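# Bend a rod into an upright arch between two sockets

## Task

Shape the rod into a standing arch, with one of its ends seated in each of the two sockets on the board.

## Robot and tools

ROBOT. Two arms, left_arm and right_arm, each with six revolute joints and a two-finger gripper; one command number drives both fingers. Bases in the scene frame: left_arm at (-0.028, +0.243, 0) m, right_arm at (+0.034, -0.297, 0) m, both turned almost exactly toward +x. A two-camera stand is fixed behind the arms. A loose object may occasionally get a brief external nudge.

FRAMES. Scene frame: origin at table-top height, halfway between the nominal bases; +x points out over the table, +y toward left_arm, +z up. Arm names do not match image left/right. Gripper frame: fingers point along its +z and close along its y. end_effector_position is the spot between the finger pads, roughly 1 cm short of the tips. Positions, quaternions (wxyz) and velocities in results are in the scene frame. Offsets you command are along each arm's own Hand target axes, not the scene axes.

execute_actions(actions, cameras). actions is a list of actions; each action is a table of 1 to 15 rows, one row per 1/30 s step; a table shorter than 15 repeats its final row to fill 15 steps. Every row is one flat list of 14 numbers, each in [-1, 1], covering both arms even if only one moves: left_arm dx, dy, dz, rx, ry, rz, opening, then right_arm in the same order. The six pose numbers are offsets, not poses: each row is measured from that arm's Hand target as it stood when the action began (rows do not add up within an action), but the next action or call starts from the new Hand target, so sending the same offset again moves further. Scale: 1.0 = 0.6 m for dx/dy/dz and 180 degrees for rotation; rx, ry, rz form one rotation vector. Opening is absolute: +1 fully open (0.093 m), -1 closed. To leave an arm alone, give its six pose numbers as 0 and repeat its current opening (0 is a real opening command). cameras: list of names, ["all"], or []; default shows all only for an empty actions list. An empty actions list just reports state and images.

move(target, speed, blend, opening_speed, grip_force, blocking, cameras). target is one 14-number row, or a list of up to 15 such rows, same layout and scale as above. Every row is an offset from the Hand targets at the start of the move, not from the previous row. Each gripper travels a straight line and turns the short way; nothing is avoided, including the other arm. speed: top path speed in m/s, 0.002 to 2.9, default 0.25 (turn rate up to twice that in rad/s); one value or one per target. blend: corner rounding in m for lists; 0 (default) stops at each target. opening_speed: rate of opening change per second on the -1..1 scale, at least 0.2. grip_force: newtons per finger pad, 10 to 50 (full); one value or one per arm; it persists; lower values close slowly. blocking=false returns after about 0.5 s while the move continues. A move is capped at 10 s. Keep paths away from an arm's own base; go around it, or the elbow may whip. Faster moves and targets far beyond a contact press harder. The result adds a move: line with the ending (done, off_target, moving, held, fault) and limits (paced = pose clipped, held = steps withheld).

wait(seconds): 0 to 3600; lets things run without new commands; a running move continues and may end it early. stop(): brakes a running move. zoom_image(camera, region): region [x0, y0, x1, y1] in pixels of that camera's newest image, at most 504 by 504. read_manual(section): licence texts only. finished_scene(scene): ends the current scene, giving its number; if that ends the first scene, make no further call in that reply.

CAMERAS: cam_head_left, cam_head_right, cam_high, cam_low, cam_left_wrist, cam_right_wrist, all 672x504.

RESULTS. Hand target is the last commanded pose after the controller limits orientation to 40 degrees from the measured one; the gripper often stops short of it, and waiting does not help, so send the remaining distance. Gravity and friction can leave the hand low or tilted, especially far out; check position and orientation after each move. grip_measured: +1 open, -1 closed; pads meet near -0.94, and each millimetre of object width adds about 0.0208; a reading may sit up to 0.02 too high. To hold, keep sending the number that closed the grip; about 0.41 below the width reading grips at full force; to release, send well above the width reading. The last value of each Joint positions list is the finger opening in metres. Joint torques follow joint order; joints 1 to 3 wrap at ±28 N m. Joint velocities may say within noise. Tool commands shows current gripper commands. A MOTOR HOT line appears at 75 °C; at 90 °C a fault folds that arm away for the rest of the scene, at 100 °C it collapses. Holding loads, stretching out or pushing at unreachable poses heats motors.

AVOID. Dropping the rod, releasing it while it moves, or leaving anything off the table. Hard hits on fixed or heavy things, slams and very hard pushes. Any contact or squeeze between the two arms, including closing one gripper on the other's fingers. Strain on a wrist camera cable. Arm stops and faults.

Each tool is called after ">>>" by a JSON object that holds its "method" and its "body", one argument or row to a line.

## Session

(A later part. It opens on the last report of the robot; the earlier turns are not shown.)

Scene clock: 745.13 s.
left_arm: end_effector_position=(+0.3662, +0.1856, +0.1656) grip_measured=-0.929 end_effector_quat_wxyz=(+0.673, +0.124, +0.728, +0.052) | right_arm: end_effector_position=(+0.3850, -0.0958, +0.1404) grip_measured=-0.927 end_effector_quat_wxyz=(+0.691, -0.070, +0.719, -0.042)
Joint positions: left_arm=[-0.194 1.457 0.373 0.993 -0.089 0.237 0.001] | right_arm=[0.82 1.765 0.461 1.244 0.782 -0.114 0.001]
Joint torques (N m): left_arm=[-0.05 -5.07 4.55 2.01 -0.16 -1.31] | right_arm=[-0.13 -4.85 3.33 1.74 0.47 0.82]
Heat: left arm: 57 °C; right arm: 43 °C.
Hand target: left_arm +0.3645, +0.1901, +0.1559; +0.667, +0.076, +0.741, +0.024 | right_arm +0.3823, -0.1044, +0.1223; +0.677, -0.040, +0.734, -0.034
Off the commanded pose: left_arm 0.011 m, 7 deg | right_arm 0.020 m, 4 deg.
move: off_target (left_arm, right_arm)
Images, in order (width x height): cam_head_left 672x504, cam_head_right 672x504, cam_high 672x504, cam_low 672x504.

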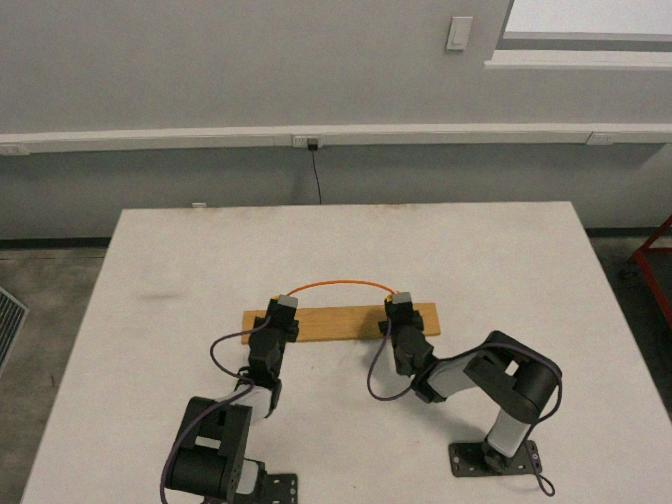

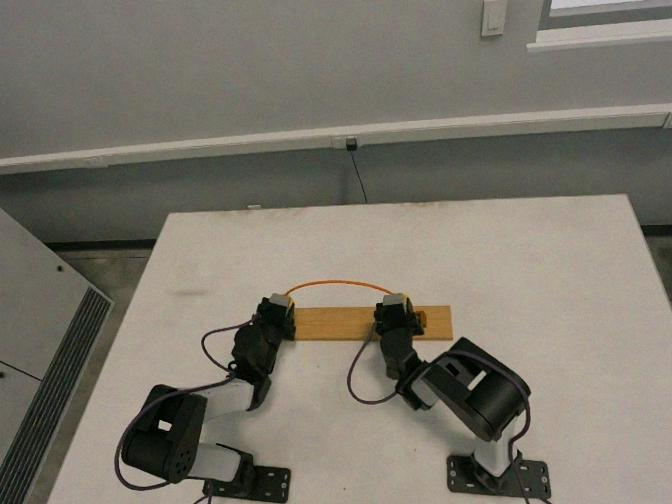

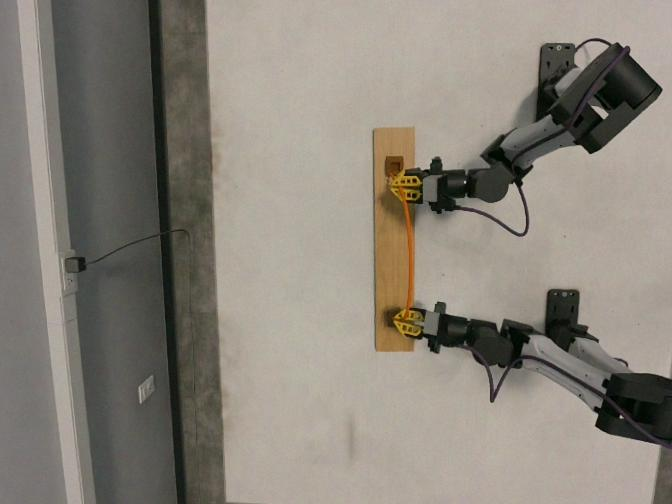

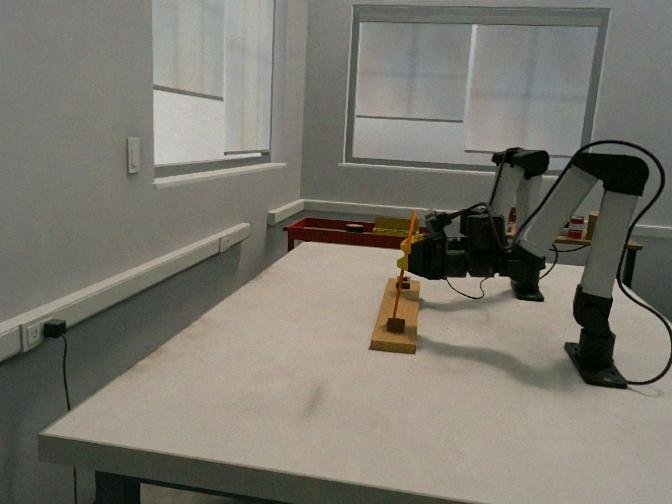

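>>> {"method": "move", "body": {
  "target": [0,0,0,0,0,0,-1,-0.0787,-0.038,-0.017,0,0,0,-1],
  "speed": 0.12,
  "cameras": ["cam_high","cam_low"]
}}

>>> {"method": "zoom_image", "body": {
  "camera": "cam_high",
  "region": [370, 145, 420, 185]
}}

>>> {"method": "zoom_image", "body": {
  "camera": "cam_low",
  "region": [360, 250, 440, 340]
}}

>>> {"method": "zoom_image", "body": {
  "camera": "cam_high",
  "region": [370, 295, 420, 335]
}}

Scene clock: 753.77 s.
left_arm: end_effector_position=(+0.3659, +0.1823, +0.1646) grip_measured=-0.929 end_effector_quat_wxyz=(+0.672, +0.128, +0.728, +0.048) | right_arm: end_effector_position=(+0.3713, -0.1124, +0.1510) grip_measured=-0.927 end_effector_quat_wxyz=(+0.654, -0.116, +0.744, -0.074)
Joint positions: left_arm=[-0.202 1.46 0.373 0.995 -0.087 0.237 0.001] | right_arm=[0.809 1.524 0.431 0.906 0.757 -0.139 0.001]
Joint torques (N m): left_arm=[0.51 -5.03 4.46 2.03 -0.19 -1.31] | right_arm=[-2.03 -9.22 6.91 2.2 0.4 1]
Heat: left arm: 55 °C; right arm: 44 °C.
Hand target: left_arm +0.3645, +0.1899, +0.1559; +0.666, +0.076, +0.741, +0.023 | right_arm +0.3762, -0.1222, +0.1723; +0.677, -0.040, +0.734, -0.034
Off the commanded pose: left_arm 0.012 m, 7 deg | right_arm 0.024 m, 10 deg.
move: off_target (right_arm)

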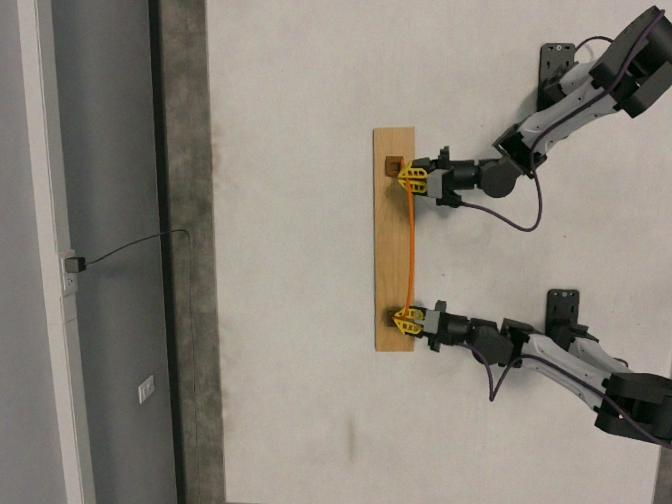

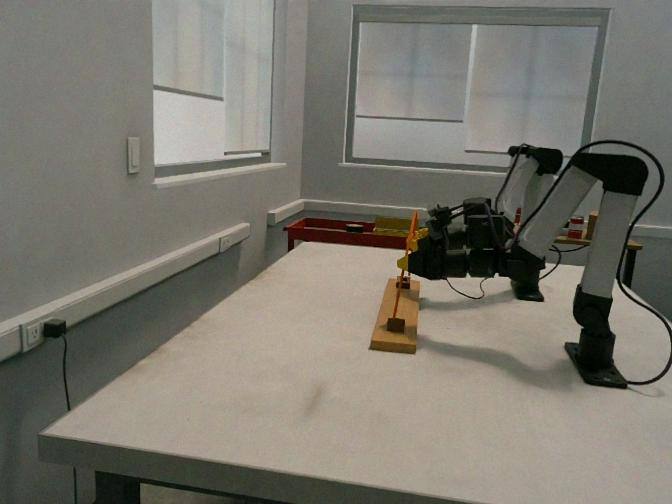

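Scaled by 10.080 from the camera's image (finer frame: 960x720).

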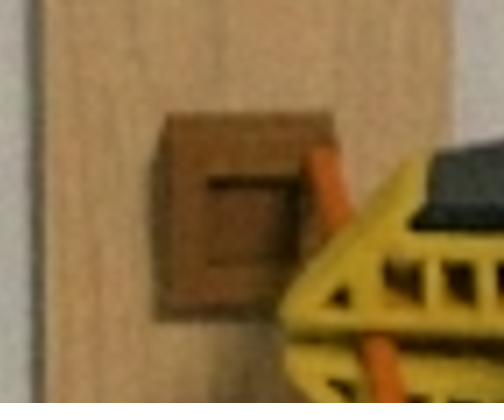

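Scaled by 5.600 from the camera's image (finer frame: 960x720).

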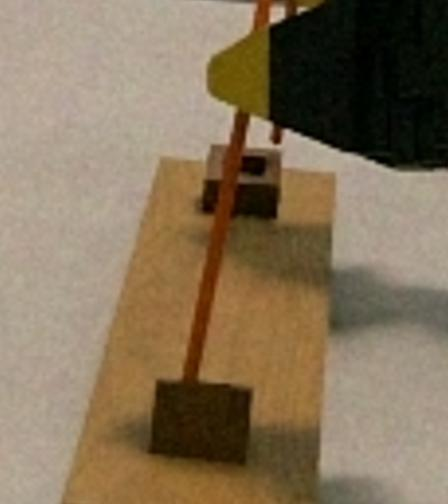

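Scaled by 10.080 from the camera's image (finer frame: 960x720).

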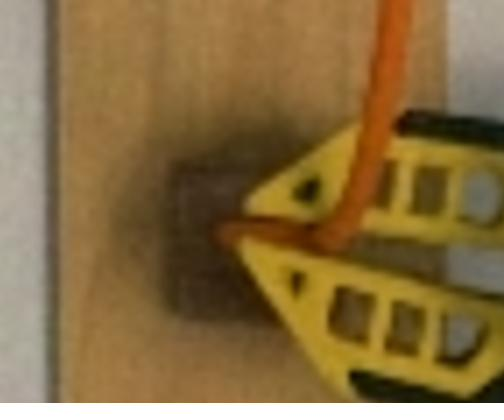

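>>> {"method": "move", "body": {
  "target": [0,0,0,0,0,0,-1,0.0165,0.0233,0.015,0,0,0,-1],
  "speed": 0.12,
  "cameras": ["cam_high","cam_low"]
}}

>>> {"method": "zoom_image", "body": {
  "camera": "cam_high",
  "region": [370, 145, 420, 185]
}}

>>> {"method": "zoom_image", "body": {
  "camera": "cam_low",
  "region": [360, 250, 440, 340]
}}

>>> {"method": "zoom_image", "body": {
  "camera": "cam_high",
  "region": [370, 295, 420, 335]
}}

Scene clock: 761.23 s.
left_arm: end_effector_position=(+0.3659, +0.1823, +0.1646) grip_measured=-0.929 end_effector_quat_wxyz=(+0.672, +0.128, +0.728, +0.048) | right_arm: end_effector_position=(+0.3764, -0.1070, +0.1443) grip_measured=-0.927 end_effector_quat_wxyz=(+0.652, -0.112, +0.746, -0.070)
Joint positions: left_arm=[-0.202 1.46 0.373 0.995 -0.087 0.237 0.001] | right_arm=[0.809 1.578 0.45 0.935 0.757 -0.122 0.001]
Joint torques (N m): left_arm=[0.5 -5.04 4.46 2.03 -0.19 -1.31] | right_arm=[-0.88 -5.33 8.32 2.36 0.53 0.93]
Heat: left arm: 54 °C; right arm: 44 °C.
Hand target: left_arm +0.3645, +0.1899, +0.1558; +0.666, +0.076, +0.741, +0.023 | right_arm +0.3842, -0.1092, +0.1604; +0.677, -0.040, +0.734, -0.034
Off the commanded pose: left_arm 0.012 m, 7 deg | right_arm 0.018 m, 10 deg.
move: off_target (right_arm)

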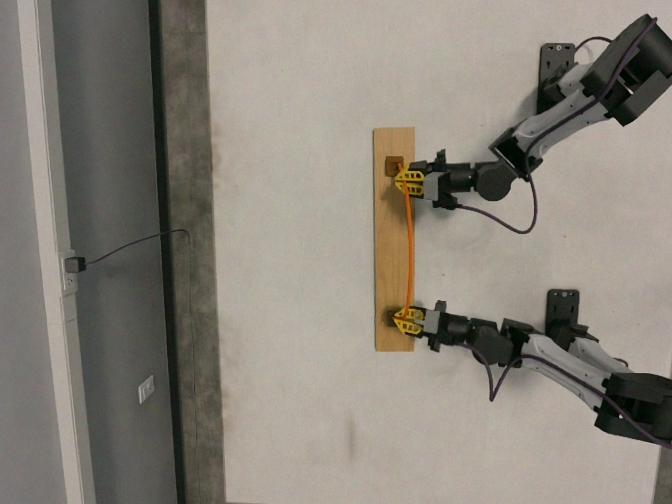

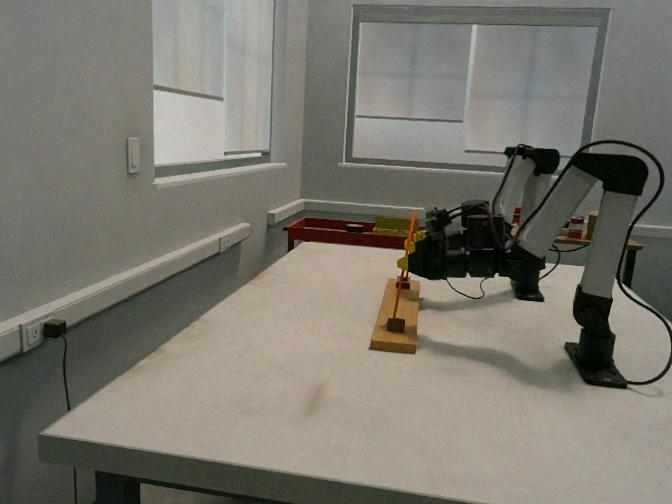

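Scaled by 10.080 from the camera's image (finer frame: 960x720).

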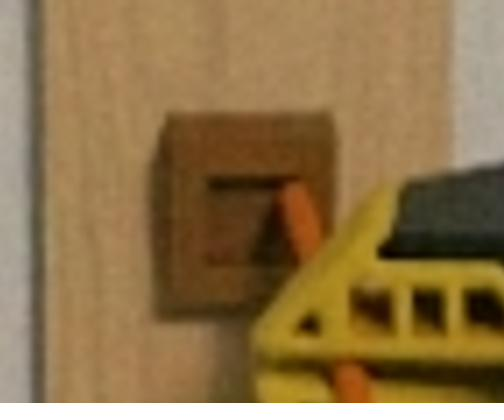

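Scaled by 5.600 from the camera's image (finer frame: 960x720).

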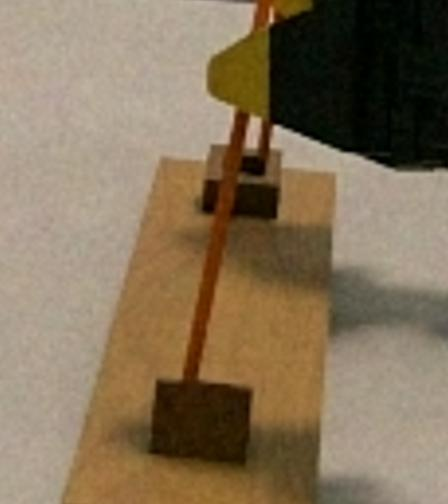

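Scaled by 10.080 from the camera's image (finer frame: 960x720).

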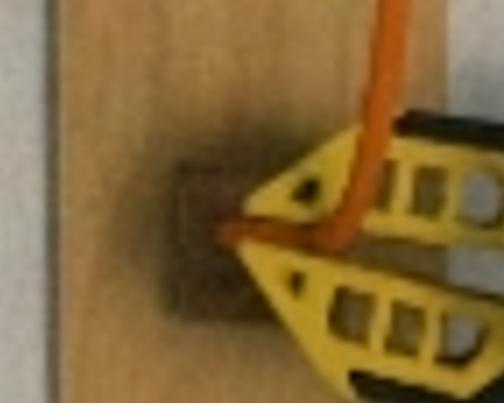

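>>> {"method": "move", "body": {
  "target": [0,0,0,0,0,0,-1,0.038,0.014,0.01,0,0,0,-1],
  "speed": 0.12,
  "cameras": ["cam_high","cam_low"]
}}

>>> {"method": "zoom_image", "body": {
  "camera": "cam_high",
  "region": [370, 145, 420, 185]
}}

>>> {"method": "zoom_image", "body": {
  "camera": "cam_low",
  "region": [360, 250, 440, 340]
}}

>>> {"method": "zoom_image", "body": {
  "camera": "cam_high",
  "region": [370, 295, 420, 335]
}}

Scene clock: 768.40 s.
left_arm: end_effector_position=(+0.3660, +0.1833, +0.1648) grip_measured=-0.929 end_effector_quat_wxyz=(+0.672, +0.126, +0.728, +0.051) | right_arm: end_effector_position=(+0.3844, -0.1012, +0.1325) grip_measured=-0.927 end_effector_quat_wxyz=(+0.666, -0.089, +0.738, -0.060)
Joint positions: left_arm=[-0.202 1.46 0.373 0.996 -0.093 0.237 0.001] | right_arm=[0.809 1.713 0.461 1.106 0.771 -0.107 0.001]
Joint torques (N m): left_arm=[0.47 -5.03 4.46 2.01 -0.14 -1.31] | right_arm=[-0.38 -5.41 6.65 2.11 0.44 0.78]
Heat: left arm: 53 °C; right arm: 46 °C.
Hand target: left_arm +0.3645, +0.1899, +0.1559; +0.666, +0.076, +0.741, +0.023 | right_arm +0.3882, -0.1033, +0.1362; +0.677, -0.040, +0.735, -0.034
Off the commanded pose: left_arm 0.011 m, 7 deg | right_arm 0.006 m, 7 deg.
move: off_target (right_arm)

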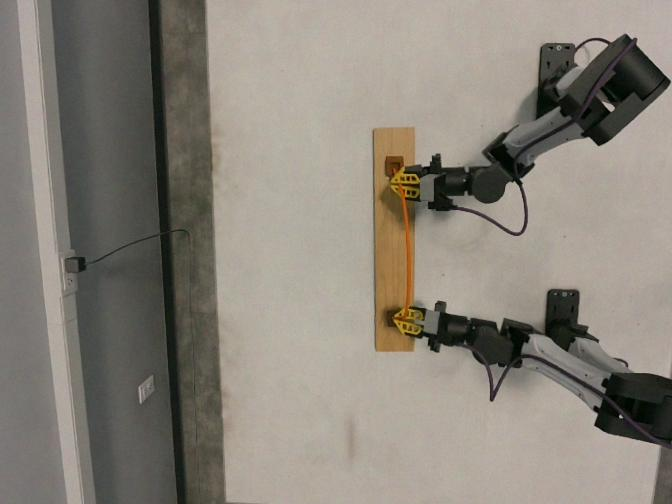

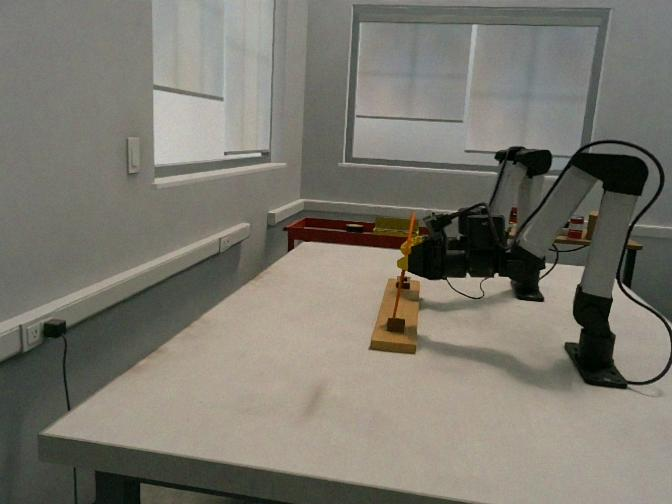

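Scaled by 10.080 from the camera's image (finer frame: 960x720).

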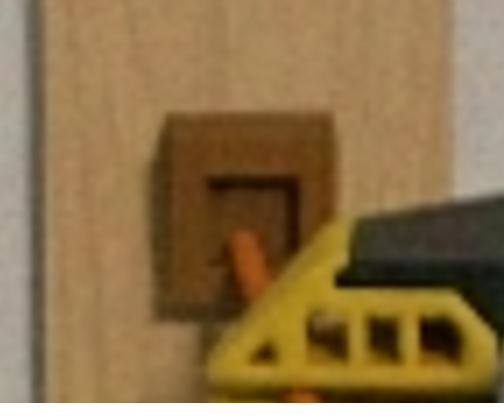

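Scaled by 5.600 from the camera's image (finer frame: 960x720).

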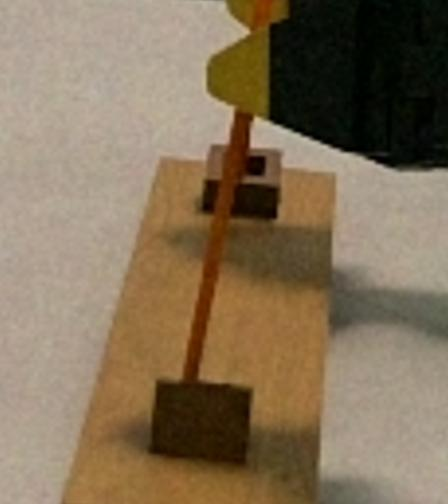

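Scaled by 10.080 from the camera's image (finer frame: 960x720).

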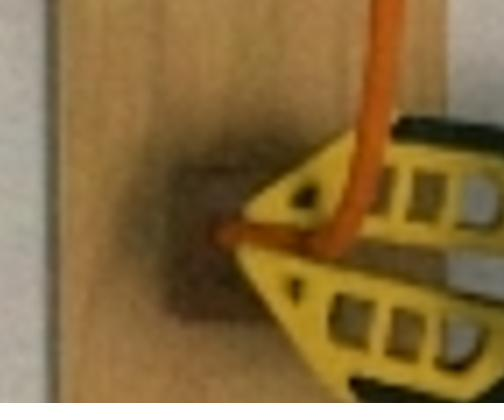

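>>> {"method": "move", "body": {
  "target": [0,0,0,0,0,0,-1,0,0,0,0,0,0,-0.3],
  "opening_speed": 0.3,
  "cameras": ["cam_high","cam_low"]
}}

>>> {"method": "zoom_image", "body": {
  "camera": "cam_high",
  "region": [370, 145, 420, 185]
}}

>>> {"method": "zoom_image", "body": {
  "camera": "cam_low",
  "region": [350, 190, 450, 340]
}}

Scene clock: 785.97 s.
left_arm: end_effector_position=(+0.3666, +0.1888, +0.1666) grip_measured=-0.929 end_effector_quat_wxyz=(+0.674, +0.110, +0.728, +0.059) | right_arm: end_effector_position=(+0.3862, -0.1091, +0.1468) grip_measured=-0.302 end_effector_quat_wxyz=(+0.688, -0.029, +0.724, -0.039)
Joint positions: left_arm=[-0.202 1.46 0.373 1.003 -0.126 0.227 0.001] | right_arm=[0.806 1.713 0.461 1.176 0.82 -0.04 0.031]
Joint torques (N m): left_arm=[0.38 -5.09 4.53 1.93 0.11 -1.22] | right_arm=[0.03 -5.23 6.53 1.5 -0.13 0.09]
Heat: left arm: 53 °C; right arm: 45 °C.
Hand target: left_arm +0.3645, +0.1900, +0.1559; +0.666, +0.076, +0.741, +0.024 | right_arm +0.3882, -0.1032, +0.1363; +0.677, -0.040, +0.734, -0.034
Off the commanded pose: left_arm 0.011 m, 6 deg | right_arm 0.012 m, 2 deg.
move: done

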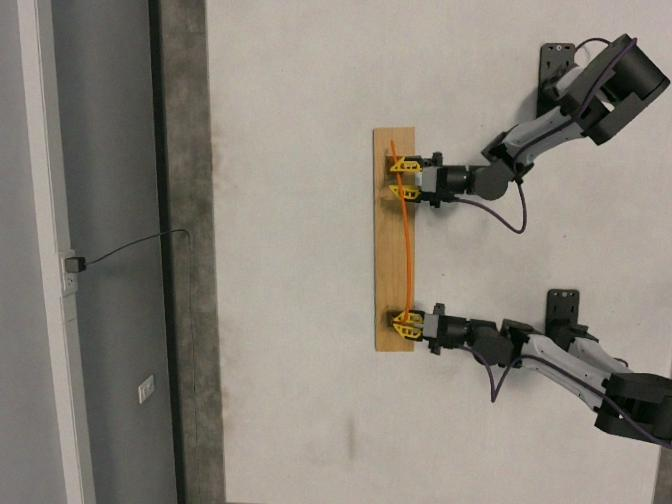

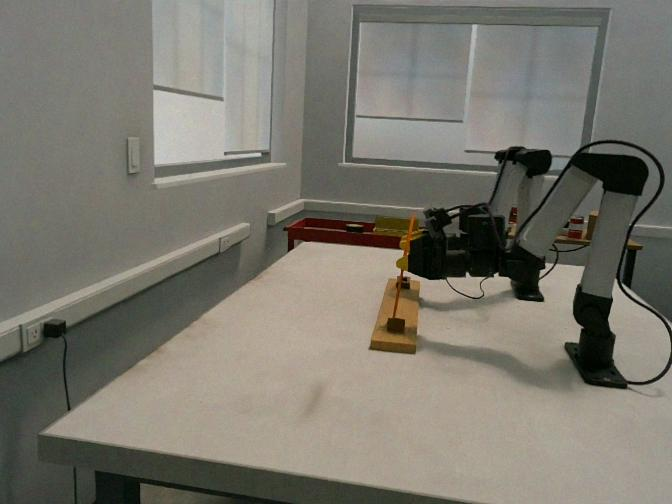

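Scaled by 10.080 from the camera's image (finer frame: 960x720).

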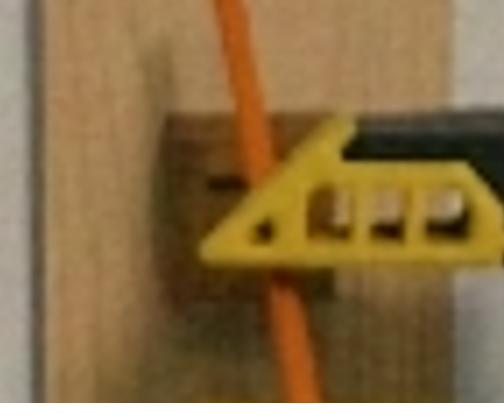

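Scaled by 3.360 from the camera's image (finer frame: 960x720).

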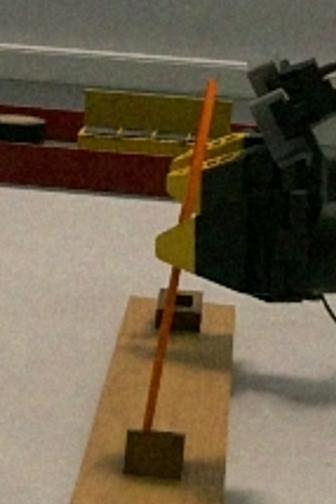

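>>> {"method": "move", "body": {
  "target": [0,0,0,0,0,0,-1,-0.04,-0.02,0,0,0,-0.2,0.0],
  "speed": 0.15,
  "cameras": ["cam_high","cam_low","cam_right_wrist","cam_head_right"]
}}

>>> {"method": "zoom_image", "body": {
  "camera": "cam_high",
  "region": [370, 125, 430, 205]
}}

Scene clock: 798.57 s.
left_arm: end_effector_position=(+0.3666, +0.1888, +0.1665) grip_measured=-0.929 end_effector_quat_wxyz=(+0.674, +0.110, +0.728, +0.059) | right_arm: end_effector_position=(+0.3885, -0.1172, +0.1683) grip_measured=-0.001 end_effector_quat_wxyz=(+0.647, -0.240, +0.681, -0.244)
Joint positions: left_arm=[-0.202 1.46 0.373 1.003 -0.126 0.227 0.001] | right_arm=[0.781 1.61 0.472 1.077 0.801 -0.655 0.045]
Joint torques (N m): left_arm=[0.36 -5.08 4.52 1.93 0.12 -1.21] | right_arm=[-0.46 -7.5 7.06 1.17 -0.28 -0.08]
Heat: left arm: 54 °C; right arm: 43 °C.
Hand target: left_arm +0.3645, +0.1900, +0.1558; +0.666, +0.076, +0.741, +0.024 | right_arm +0.3903, -0.1127, +0.1614; +0.633, -0.265, +0.686, -0.241
Off the commanded pose: left_arm 0.011 m, 6 deg | right_arm 0.009 m, 3 deg.
move: off_target (right_arm)
Images, in order (width x height): cam_head_right 672x504, cam_high 672x504, cam_low 672x504, cam_right_wrist 672x504.

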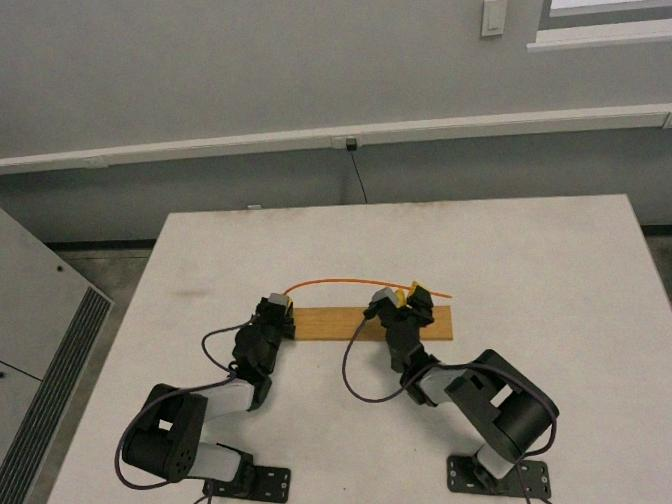

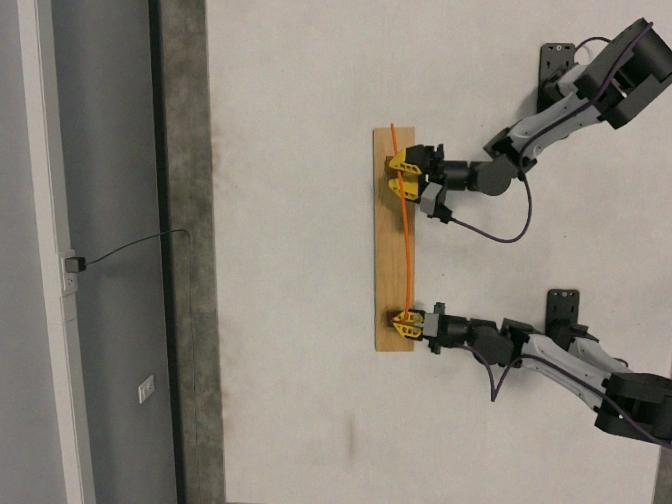

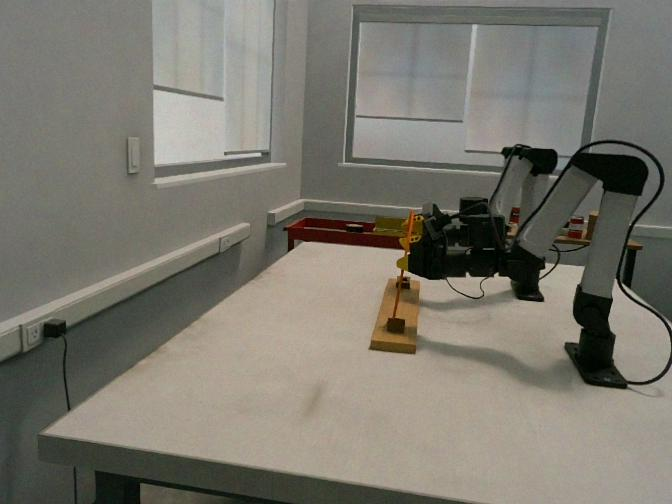

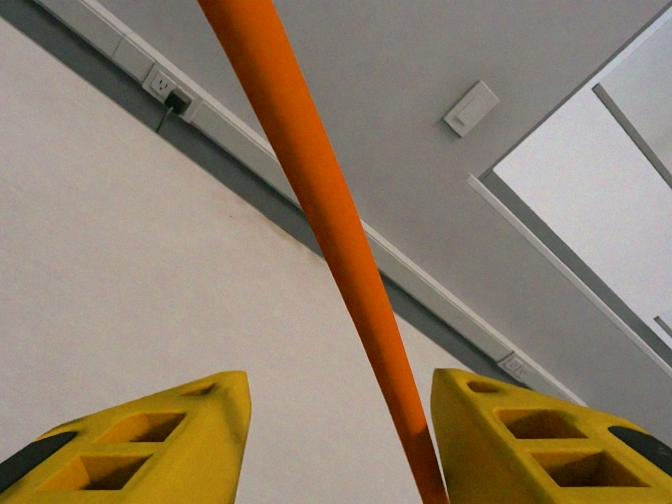

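Scaled by 6.300 from the camera's image (finer frame: 960x720).

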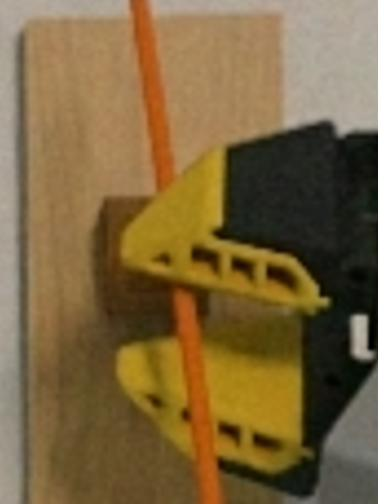

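>>> {"method": "move", "body": {
  "target": [0,0,0,0,0,0,-1,0,-0.035,0,0,0,-0.1,0.0],
  "speed": 0.15,
  "cameras": ["cam_high","cam_right_wrist"]
}}

Scene clock: 804.53 s.
left_arm: end_effector_position=(+0.3666, +0.1886, +0.1664) grip_measured=-0.929 end_effector_quat_wxyz=(+0.674, +0.111, +0.728, +0.059) | right_arm: end_effector_position=(+0.3912, -0.1278, +0.1878) grip_measured=-0.001 end_effector_quat_wxyz=(+0.609, -0.343, +0.631, -0.336)
Joint positions: left_arm=[-0.202 1.46 0.373 1.002 -0.125 0.227 0.001] | right_arm=[0.736 1.512 0.472 0.999 0.741 -0.975 0.045]
Joint torques (N m): left_arm=[0.38 -5.08 4.52 1.94 0.11 -1.21] | right_arm=[-0.75 -6.89 6.31 1.2 -0.13 -0.08]
Heat: left arm: 54 °C; right arm: 42 °C.
Hand target: left_arm +0.3645, +0.1899, +0.1559; +0.667, +0.076, +0.741, +0.024 | right_arm +0.3915, -0.1284, +0.1754; +0.588, -0.369, +0.636, -0.337
Off the commanded pose: left_arm 0.011 m, 6 deg | right_arm 0.012 m, 4 deg.
move: off_target (right_arm)

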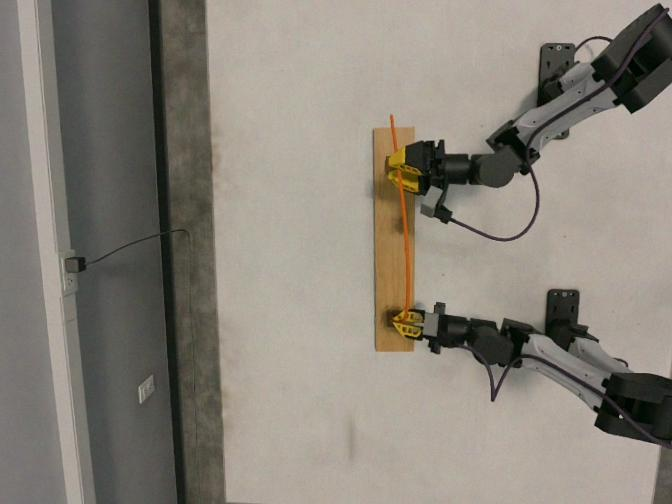

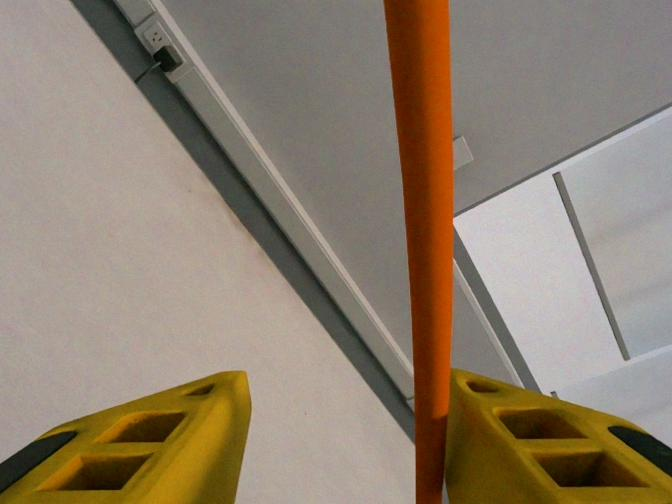

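>>> {"method": "move", "body": {
  "target": [0,0,0,0,0,0,-1,0,-0.025,0,0,0,0,0.0],
  "speed": 0.15
}}

>>> {"method": "move", "body": {
  "target": [0,0,0,0,0,0,-1,0,0,0,0,0,0,-1],
  "opening_speed": 0.6,
  "cameras": ["cam_high","cam_right_wrist","cam_head_right","cam_low"]
}}

>>> {"method": "zoom_image", "body": {
  "camera": "cam_high",
  "region": [370, 105, 430, 205]
}}

>>> {"method": "zoom_image", "body": {
  "camera": "cam_low",
  "region": [350, 190, 450, 340]
}}

Scene clock: 811.17 s.
left_arm: end_effector_position=(+0.3664, +0.1869, +0.1660) grip_measured=-0.929 end_effector_quat_wxyz=(+0.674, +0.114, +0.728, +0.055) | right_arm: end_effector_position=(+0.3903, -0.1332, +0.1964) grip_measured=-0.001 end_effector_quat_wxyz=(+0.608, -0.353, +0.628, -0.334)
Joint positions: left_arm=[-0.202 1.46 0.373 1 -0.115 0.227 0.001] | right_arm=[0.714 1.445 0.472 0.922 0.703 -0.981 0.045]
Joint torques (N m): left_arm=[0.39 -5.05 4.52 1.96 0.03 -1.21] | right_arm=[-1.09 -6.49 7.72 1.24 0.02 -0.05]
Heat: left arm: 54 °C; right arm: 42 °C.
Hand target: left_arm +0.3645, +0.1899, +0.1558; +0.666, +0.076, +0.741, +0.023 | right_arm +0.3926, -0.1358, +0.1883; +0.588, -0.369, +0.636, -0.337
Off the commanded pose: left_arm 0.011 m, 6 deg | right_arm 0.009 m, 3 deg.
move: off_target (right_arm)

Scene clock: 813.30 s.
left_arm: end_effector_position=(+0.3664, +0.1869, +0.1660) grip_measured=-0.929 end_effector_quat_wxyz=(+0.674, +0.114, +0.728, +0.055) | right_arm: end_effector_position=(+0.3912, -0.1355, +0.1955) grip_measured=-0.918 end_effector_quat_wxyz=(+0.605, -0.353, +0.630, -0.336)
Joint positions: left_arm=[-0.202 1.46 0.373 1 -0.115 0.227 0.001] | right_arm=[0.708 1.444 0.472 0.916 0.703 -0.981 0.001]
Joint torques (N m): left_arm=[0.4 -5.05 4.52 1.96 0.03 -1.21] | right_arm=[-0.54 -6.35 7.77 1.27 0.02 -0.04]
Heat: left arm: 54 °C; right arm: 42 °C.
Hand target: left_arm +0.3645, +0.1899, +0.1558; +0.666, +0.076, +0.741, +0.023 | right_arm +0.3926, -0.1358, +0.1883; +0.587, -0.369, +0.636, -0.337
Off the commanded pose: left_arm 0.011 m, 6 deg | right_arm 0.007 m, 3 deg.
move: done
Images, in order (width x height): cam_head_right 672x504, cam_high 672x504, cam_low 672x504, cam_right_wrist 672x504.

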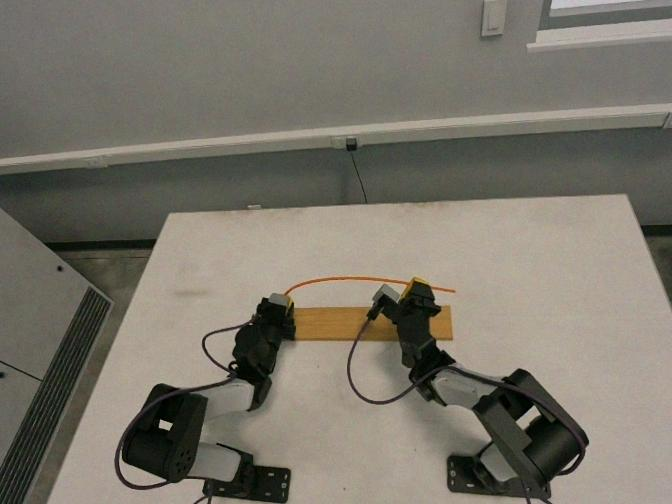

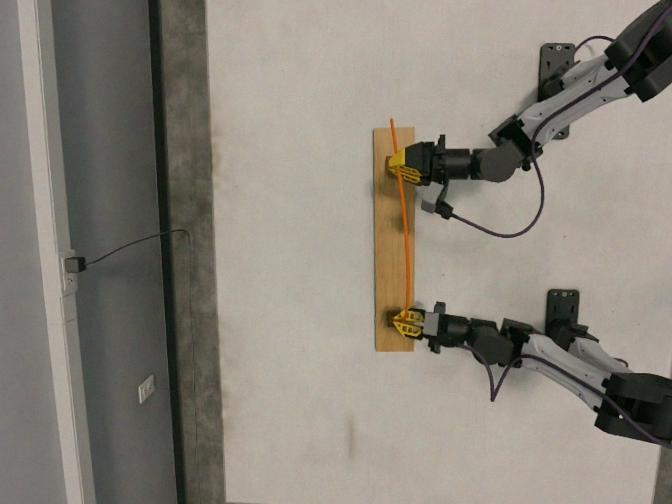

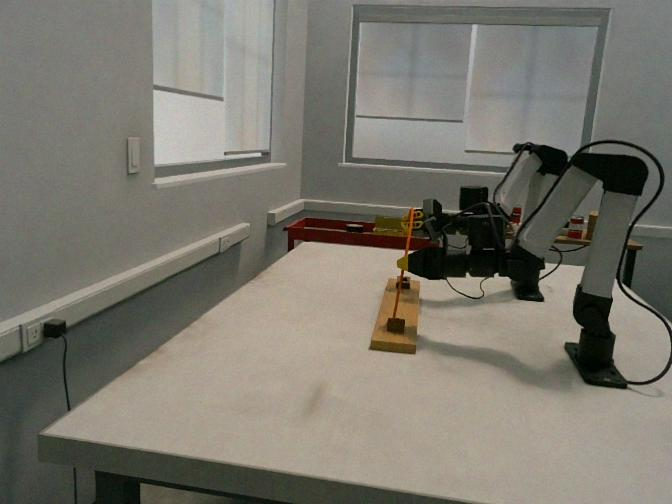

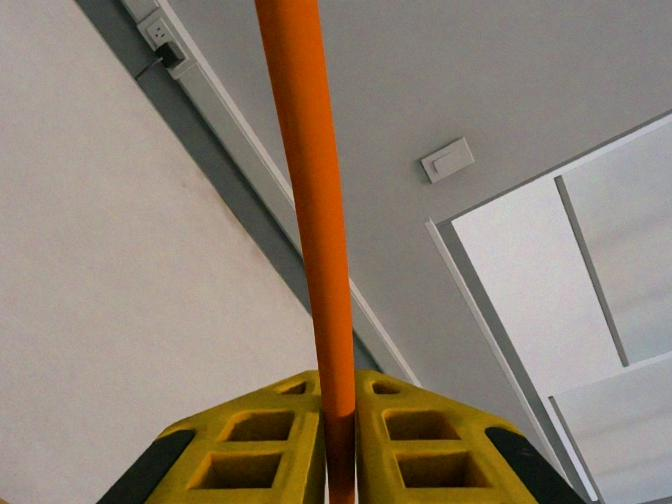

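Scaled by 5.040 from the camera's image (finer frame: 960x720).

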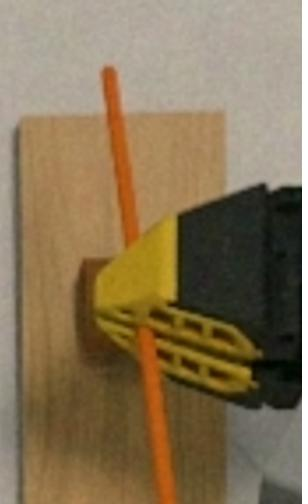

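Scaled by 3.360 from the camera's image (finer frame: 960x720).

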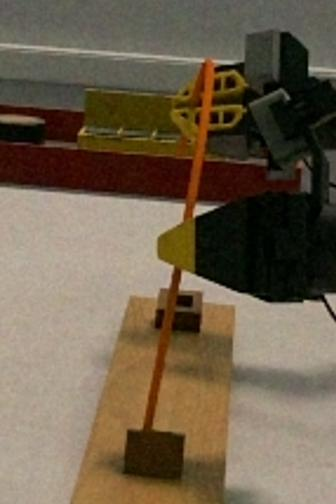

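>>> {"method": "move", "body": {
  "target": [0,0,0,0,0,0,-1,-0.056,0.039,-0.0104,0,0,0.36,-1],
  "speed": 0.12,
  "cameras": ["cam_high","cam_low","cam_head_right"]
}}

>>> {"method": "zoom_image", "body": {
  "camera": "cam_high",
  "region": [370, 145, 420, 185]
}}

>>> {"method": "zoom_image", "body": {
  "camera": "cam_low",
  "region": [350, 190, 450, 340]
}}

>>> {"method": "zoom_image", "body": {
  "camera": "cam_high",
  "region": [370, 295, 420, 335]
}}

Scene clock: 833.17 s.
left_arm: end_effector_position=(+0.3664, +0.1863, +0.1660) grip_measured=-0.929 end_effector_quat_wxyz=(+0.674, +0.115, +0.728, +0.054) | right_arm: end_effector_position=(+0.3781, -0.0964, +0.1609) grip_measured=-0.928 end_effector_quat_wxyz=(+0.650, -0.056, +0.757, -0.022)
Joint positions: left_arm=[-0.202 1.46 0.373 1 -0.111 0.227 0.001] | right_arm=[0.832 1.529 0.524 0.789 0.779 0.046 0.001]
Joint torques (N m): left_arm=[0.4 -5.05 4.49 1.96 0.01 -1.21] | right_arm=[-0.16 -6.16 9.8 2.43 0.61 1.12]
Heat: left arm: 54 °C; right arm: 42 °C.
Hand target: left_arm +0.3645, +0.1899, +0.1558; +0.666, +0.076, +0.741, +0.023 | right_arm +0.3859, -0.0949, +0.1853; +0.677, +0.029, +0.735, +0.030
Off the commanded pose: left_arm 0.011 m, 6 deg | right_arm 0.026 m, 12 deg.
move: off_target (right_arm)
Images, in order (width x height): cam_head_right 672x504, cam_high 672x504, cam_low 672x504.

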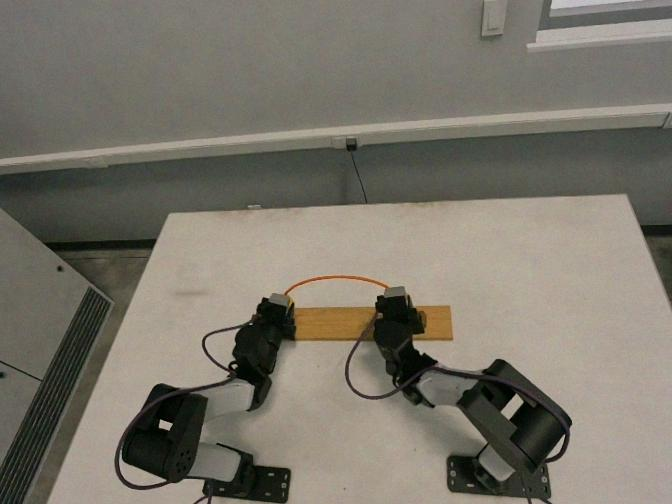

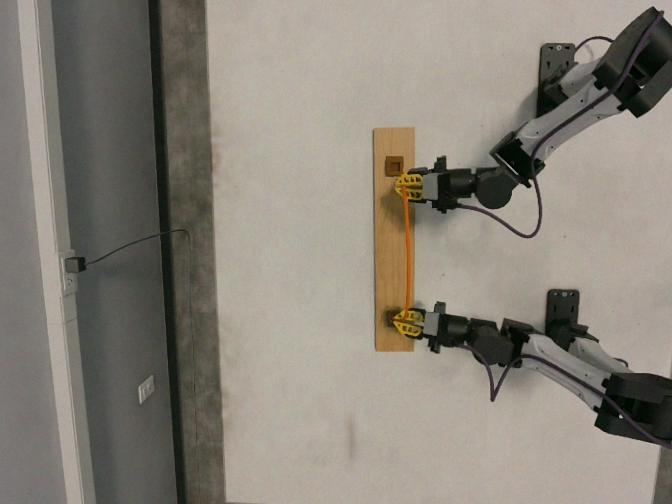

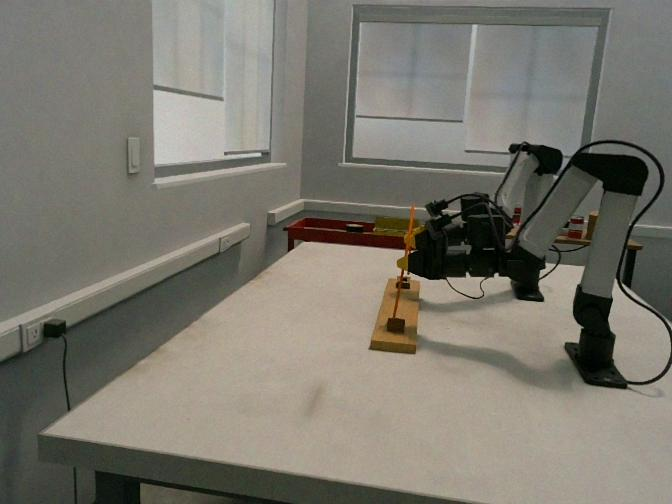

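Scaled by 10.080 from the camera's image (finer frame: 960x720).

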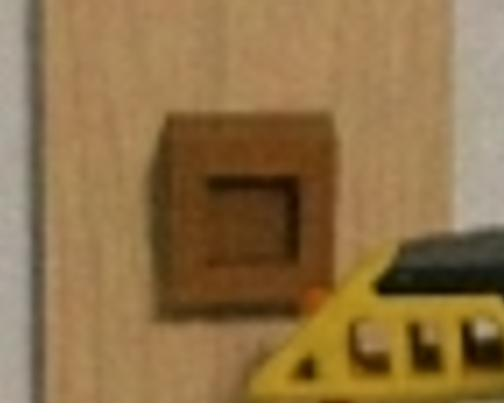

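Scaled by 3.360 from the camera's image (finer frame: 960x720).

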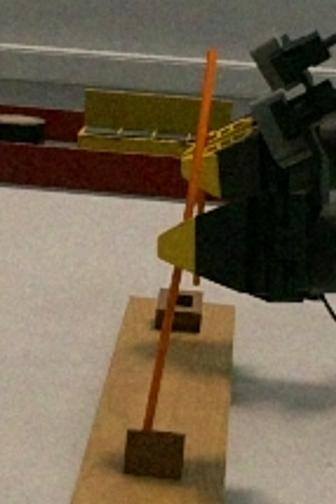

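Scaled by 10.080 from the camera's image (finer frame: 960x720).

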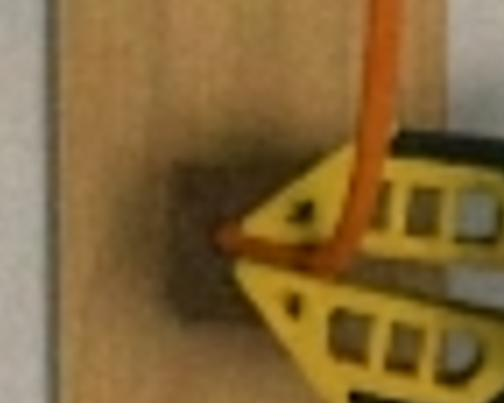

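>>> {"method": "move", "body": {
  "target": [0,0,0,0,0,0,-1,0.0157,-0.0415,0.0115,0,0,0,-1],
  "speed": 0.12,
  "cameras": ["cam_high","cam_low"]
}}

>>> {"method": "zoom_image", "body": {
  "camera": "cam_high",
  "region": [370, 145, 420, 185]
}}

>>> {"method": "zoom_image", "body": {
  "camera": "cam_high",
  "region": [370, 295, 420, 335]
}}

Scene clock: 842.20 s.
left_arm: end_effector_position=(+0.3659, +0.1815, +0.1649) grip_measured=-0.929 end_effector_quat_wxyz=(+0.673, +0.125, +0.728, +0.044) | right_arm: end_effector_position=(+0.3847, -0.1068, +0.1558) grip_measured=-0.928 end_effector_quat_wxyz=(+0.649, -0.056, +0.759, -0.011)
Joint positions: left_arm=[-0.203 1.462 0.373 0.998 -0.086 0.227 0.001] | right_arm=[0.778 1.529 0.496 0.824 0.709 0.046 0.001]
Joint torques (N m): left_arm=[0.62 -5.18 4.42 2 -0.2 -1.21] | right_arm=[-2.44 -6.61 6.23 2.66 0.55 1.05]
Heat: left arm: 54 °C; right arm: 44 °C.
Hand target: left_arm +0.3645, +0.1900, +0.1559; +0.667, +0.076, +0.741, +0.024 | right_arm +0.3920, -0.1190, +0.1733; +0.677, +0.029, +0.735, +0.030
Off the commanded pose: left_arm 0.012 m, 6 deg | right_arm 0.023 m, 12 deg.
move: off_target (right_arm)

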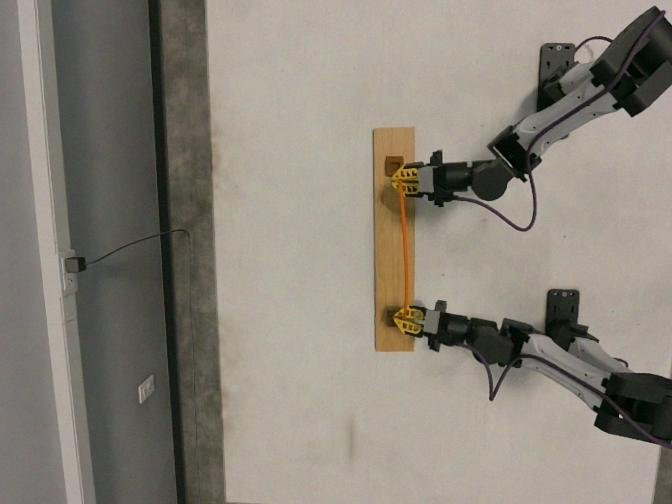

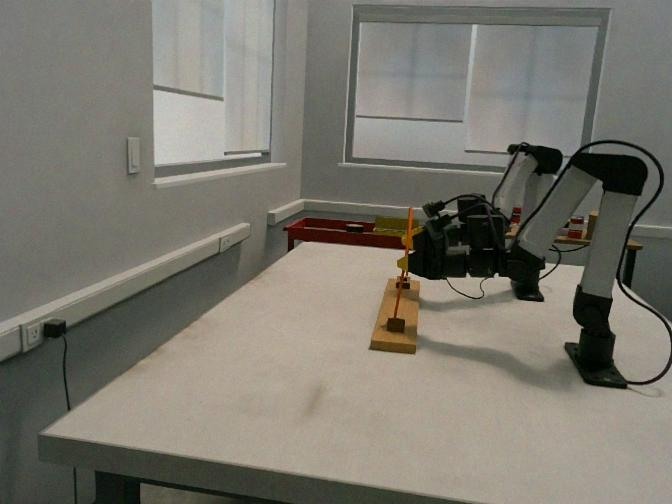

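Scaled by 10.080 from the camera's image (finer frame: 960x720).

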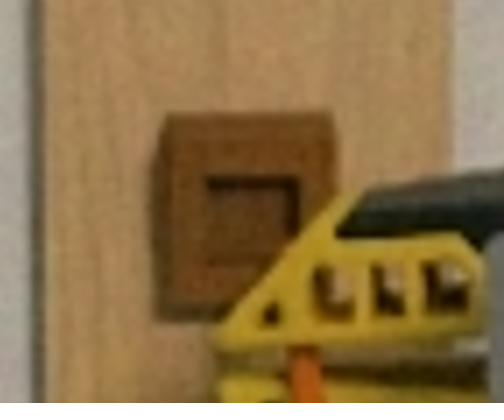

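Scaled by 10.080 from the camera's image (finer frame: 960x720).

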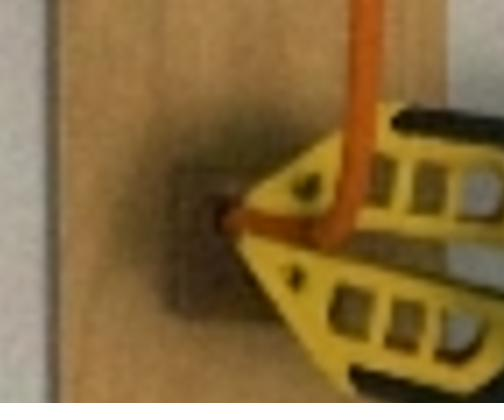

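>>> {"method": "zoom_image", "body": {
  "camera": "cam_low",
  "region": [380, 240, 430, 300]
}}

Scaled by 8.400 from the camera's image (finer frame: 960x720).

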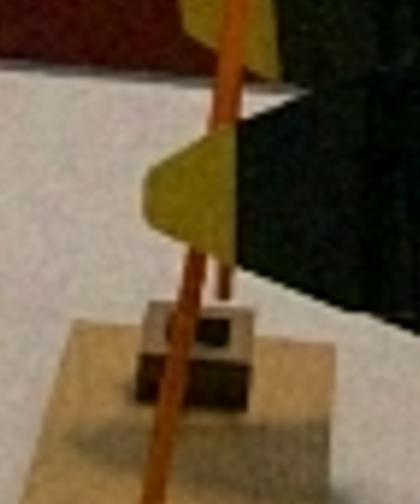

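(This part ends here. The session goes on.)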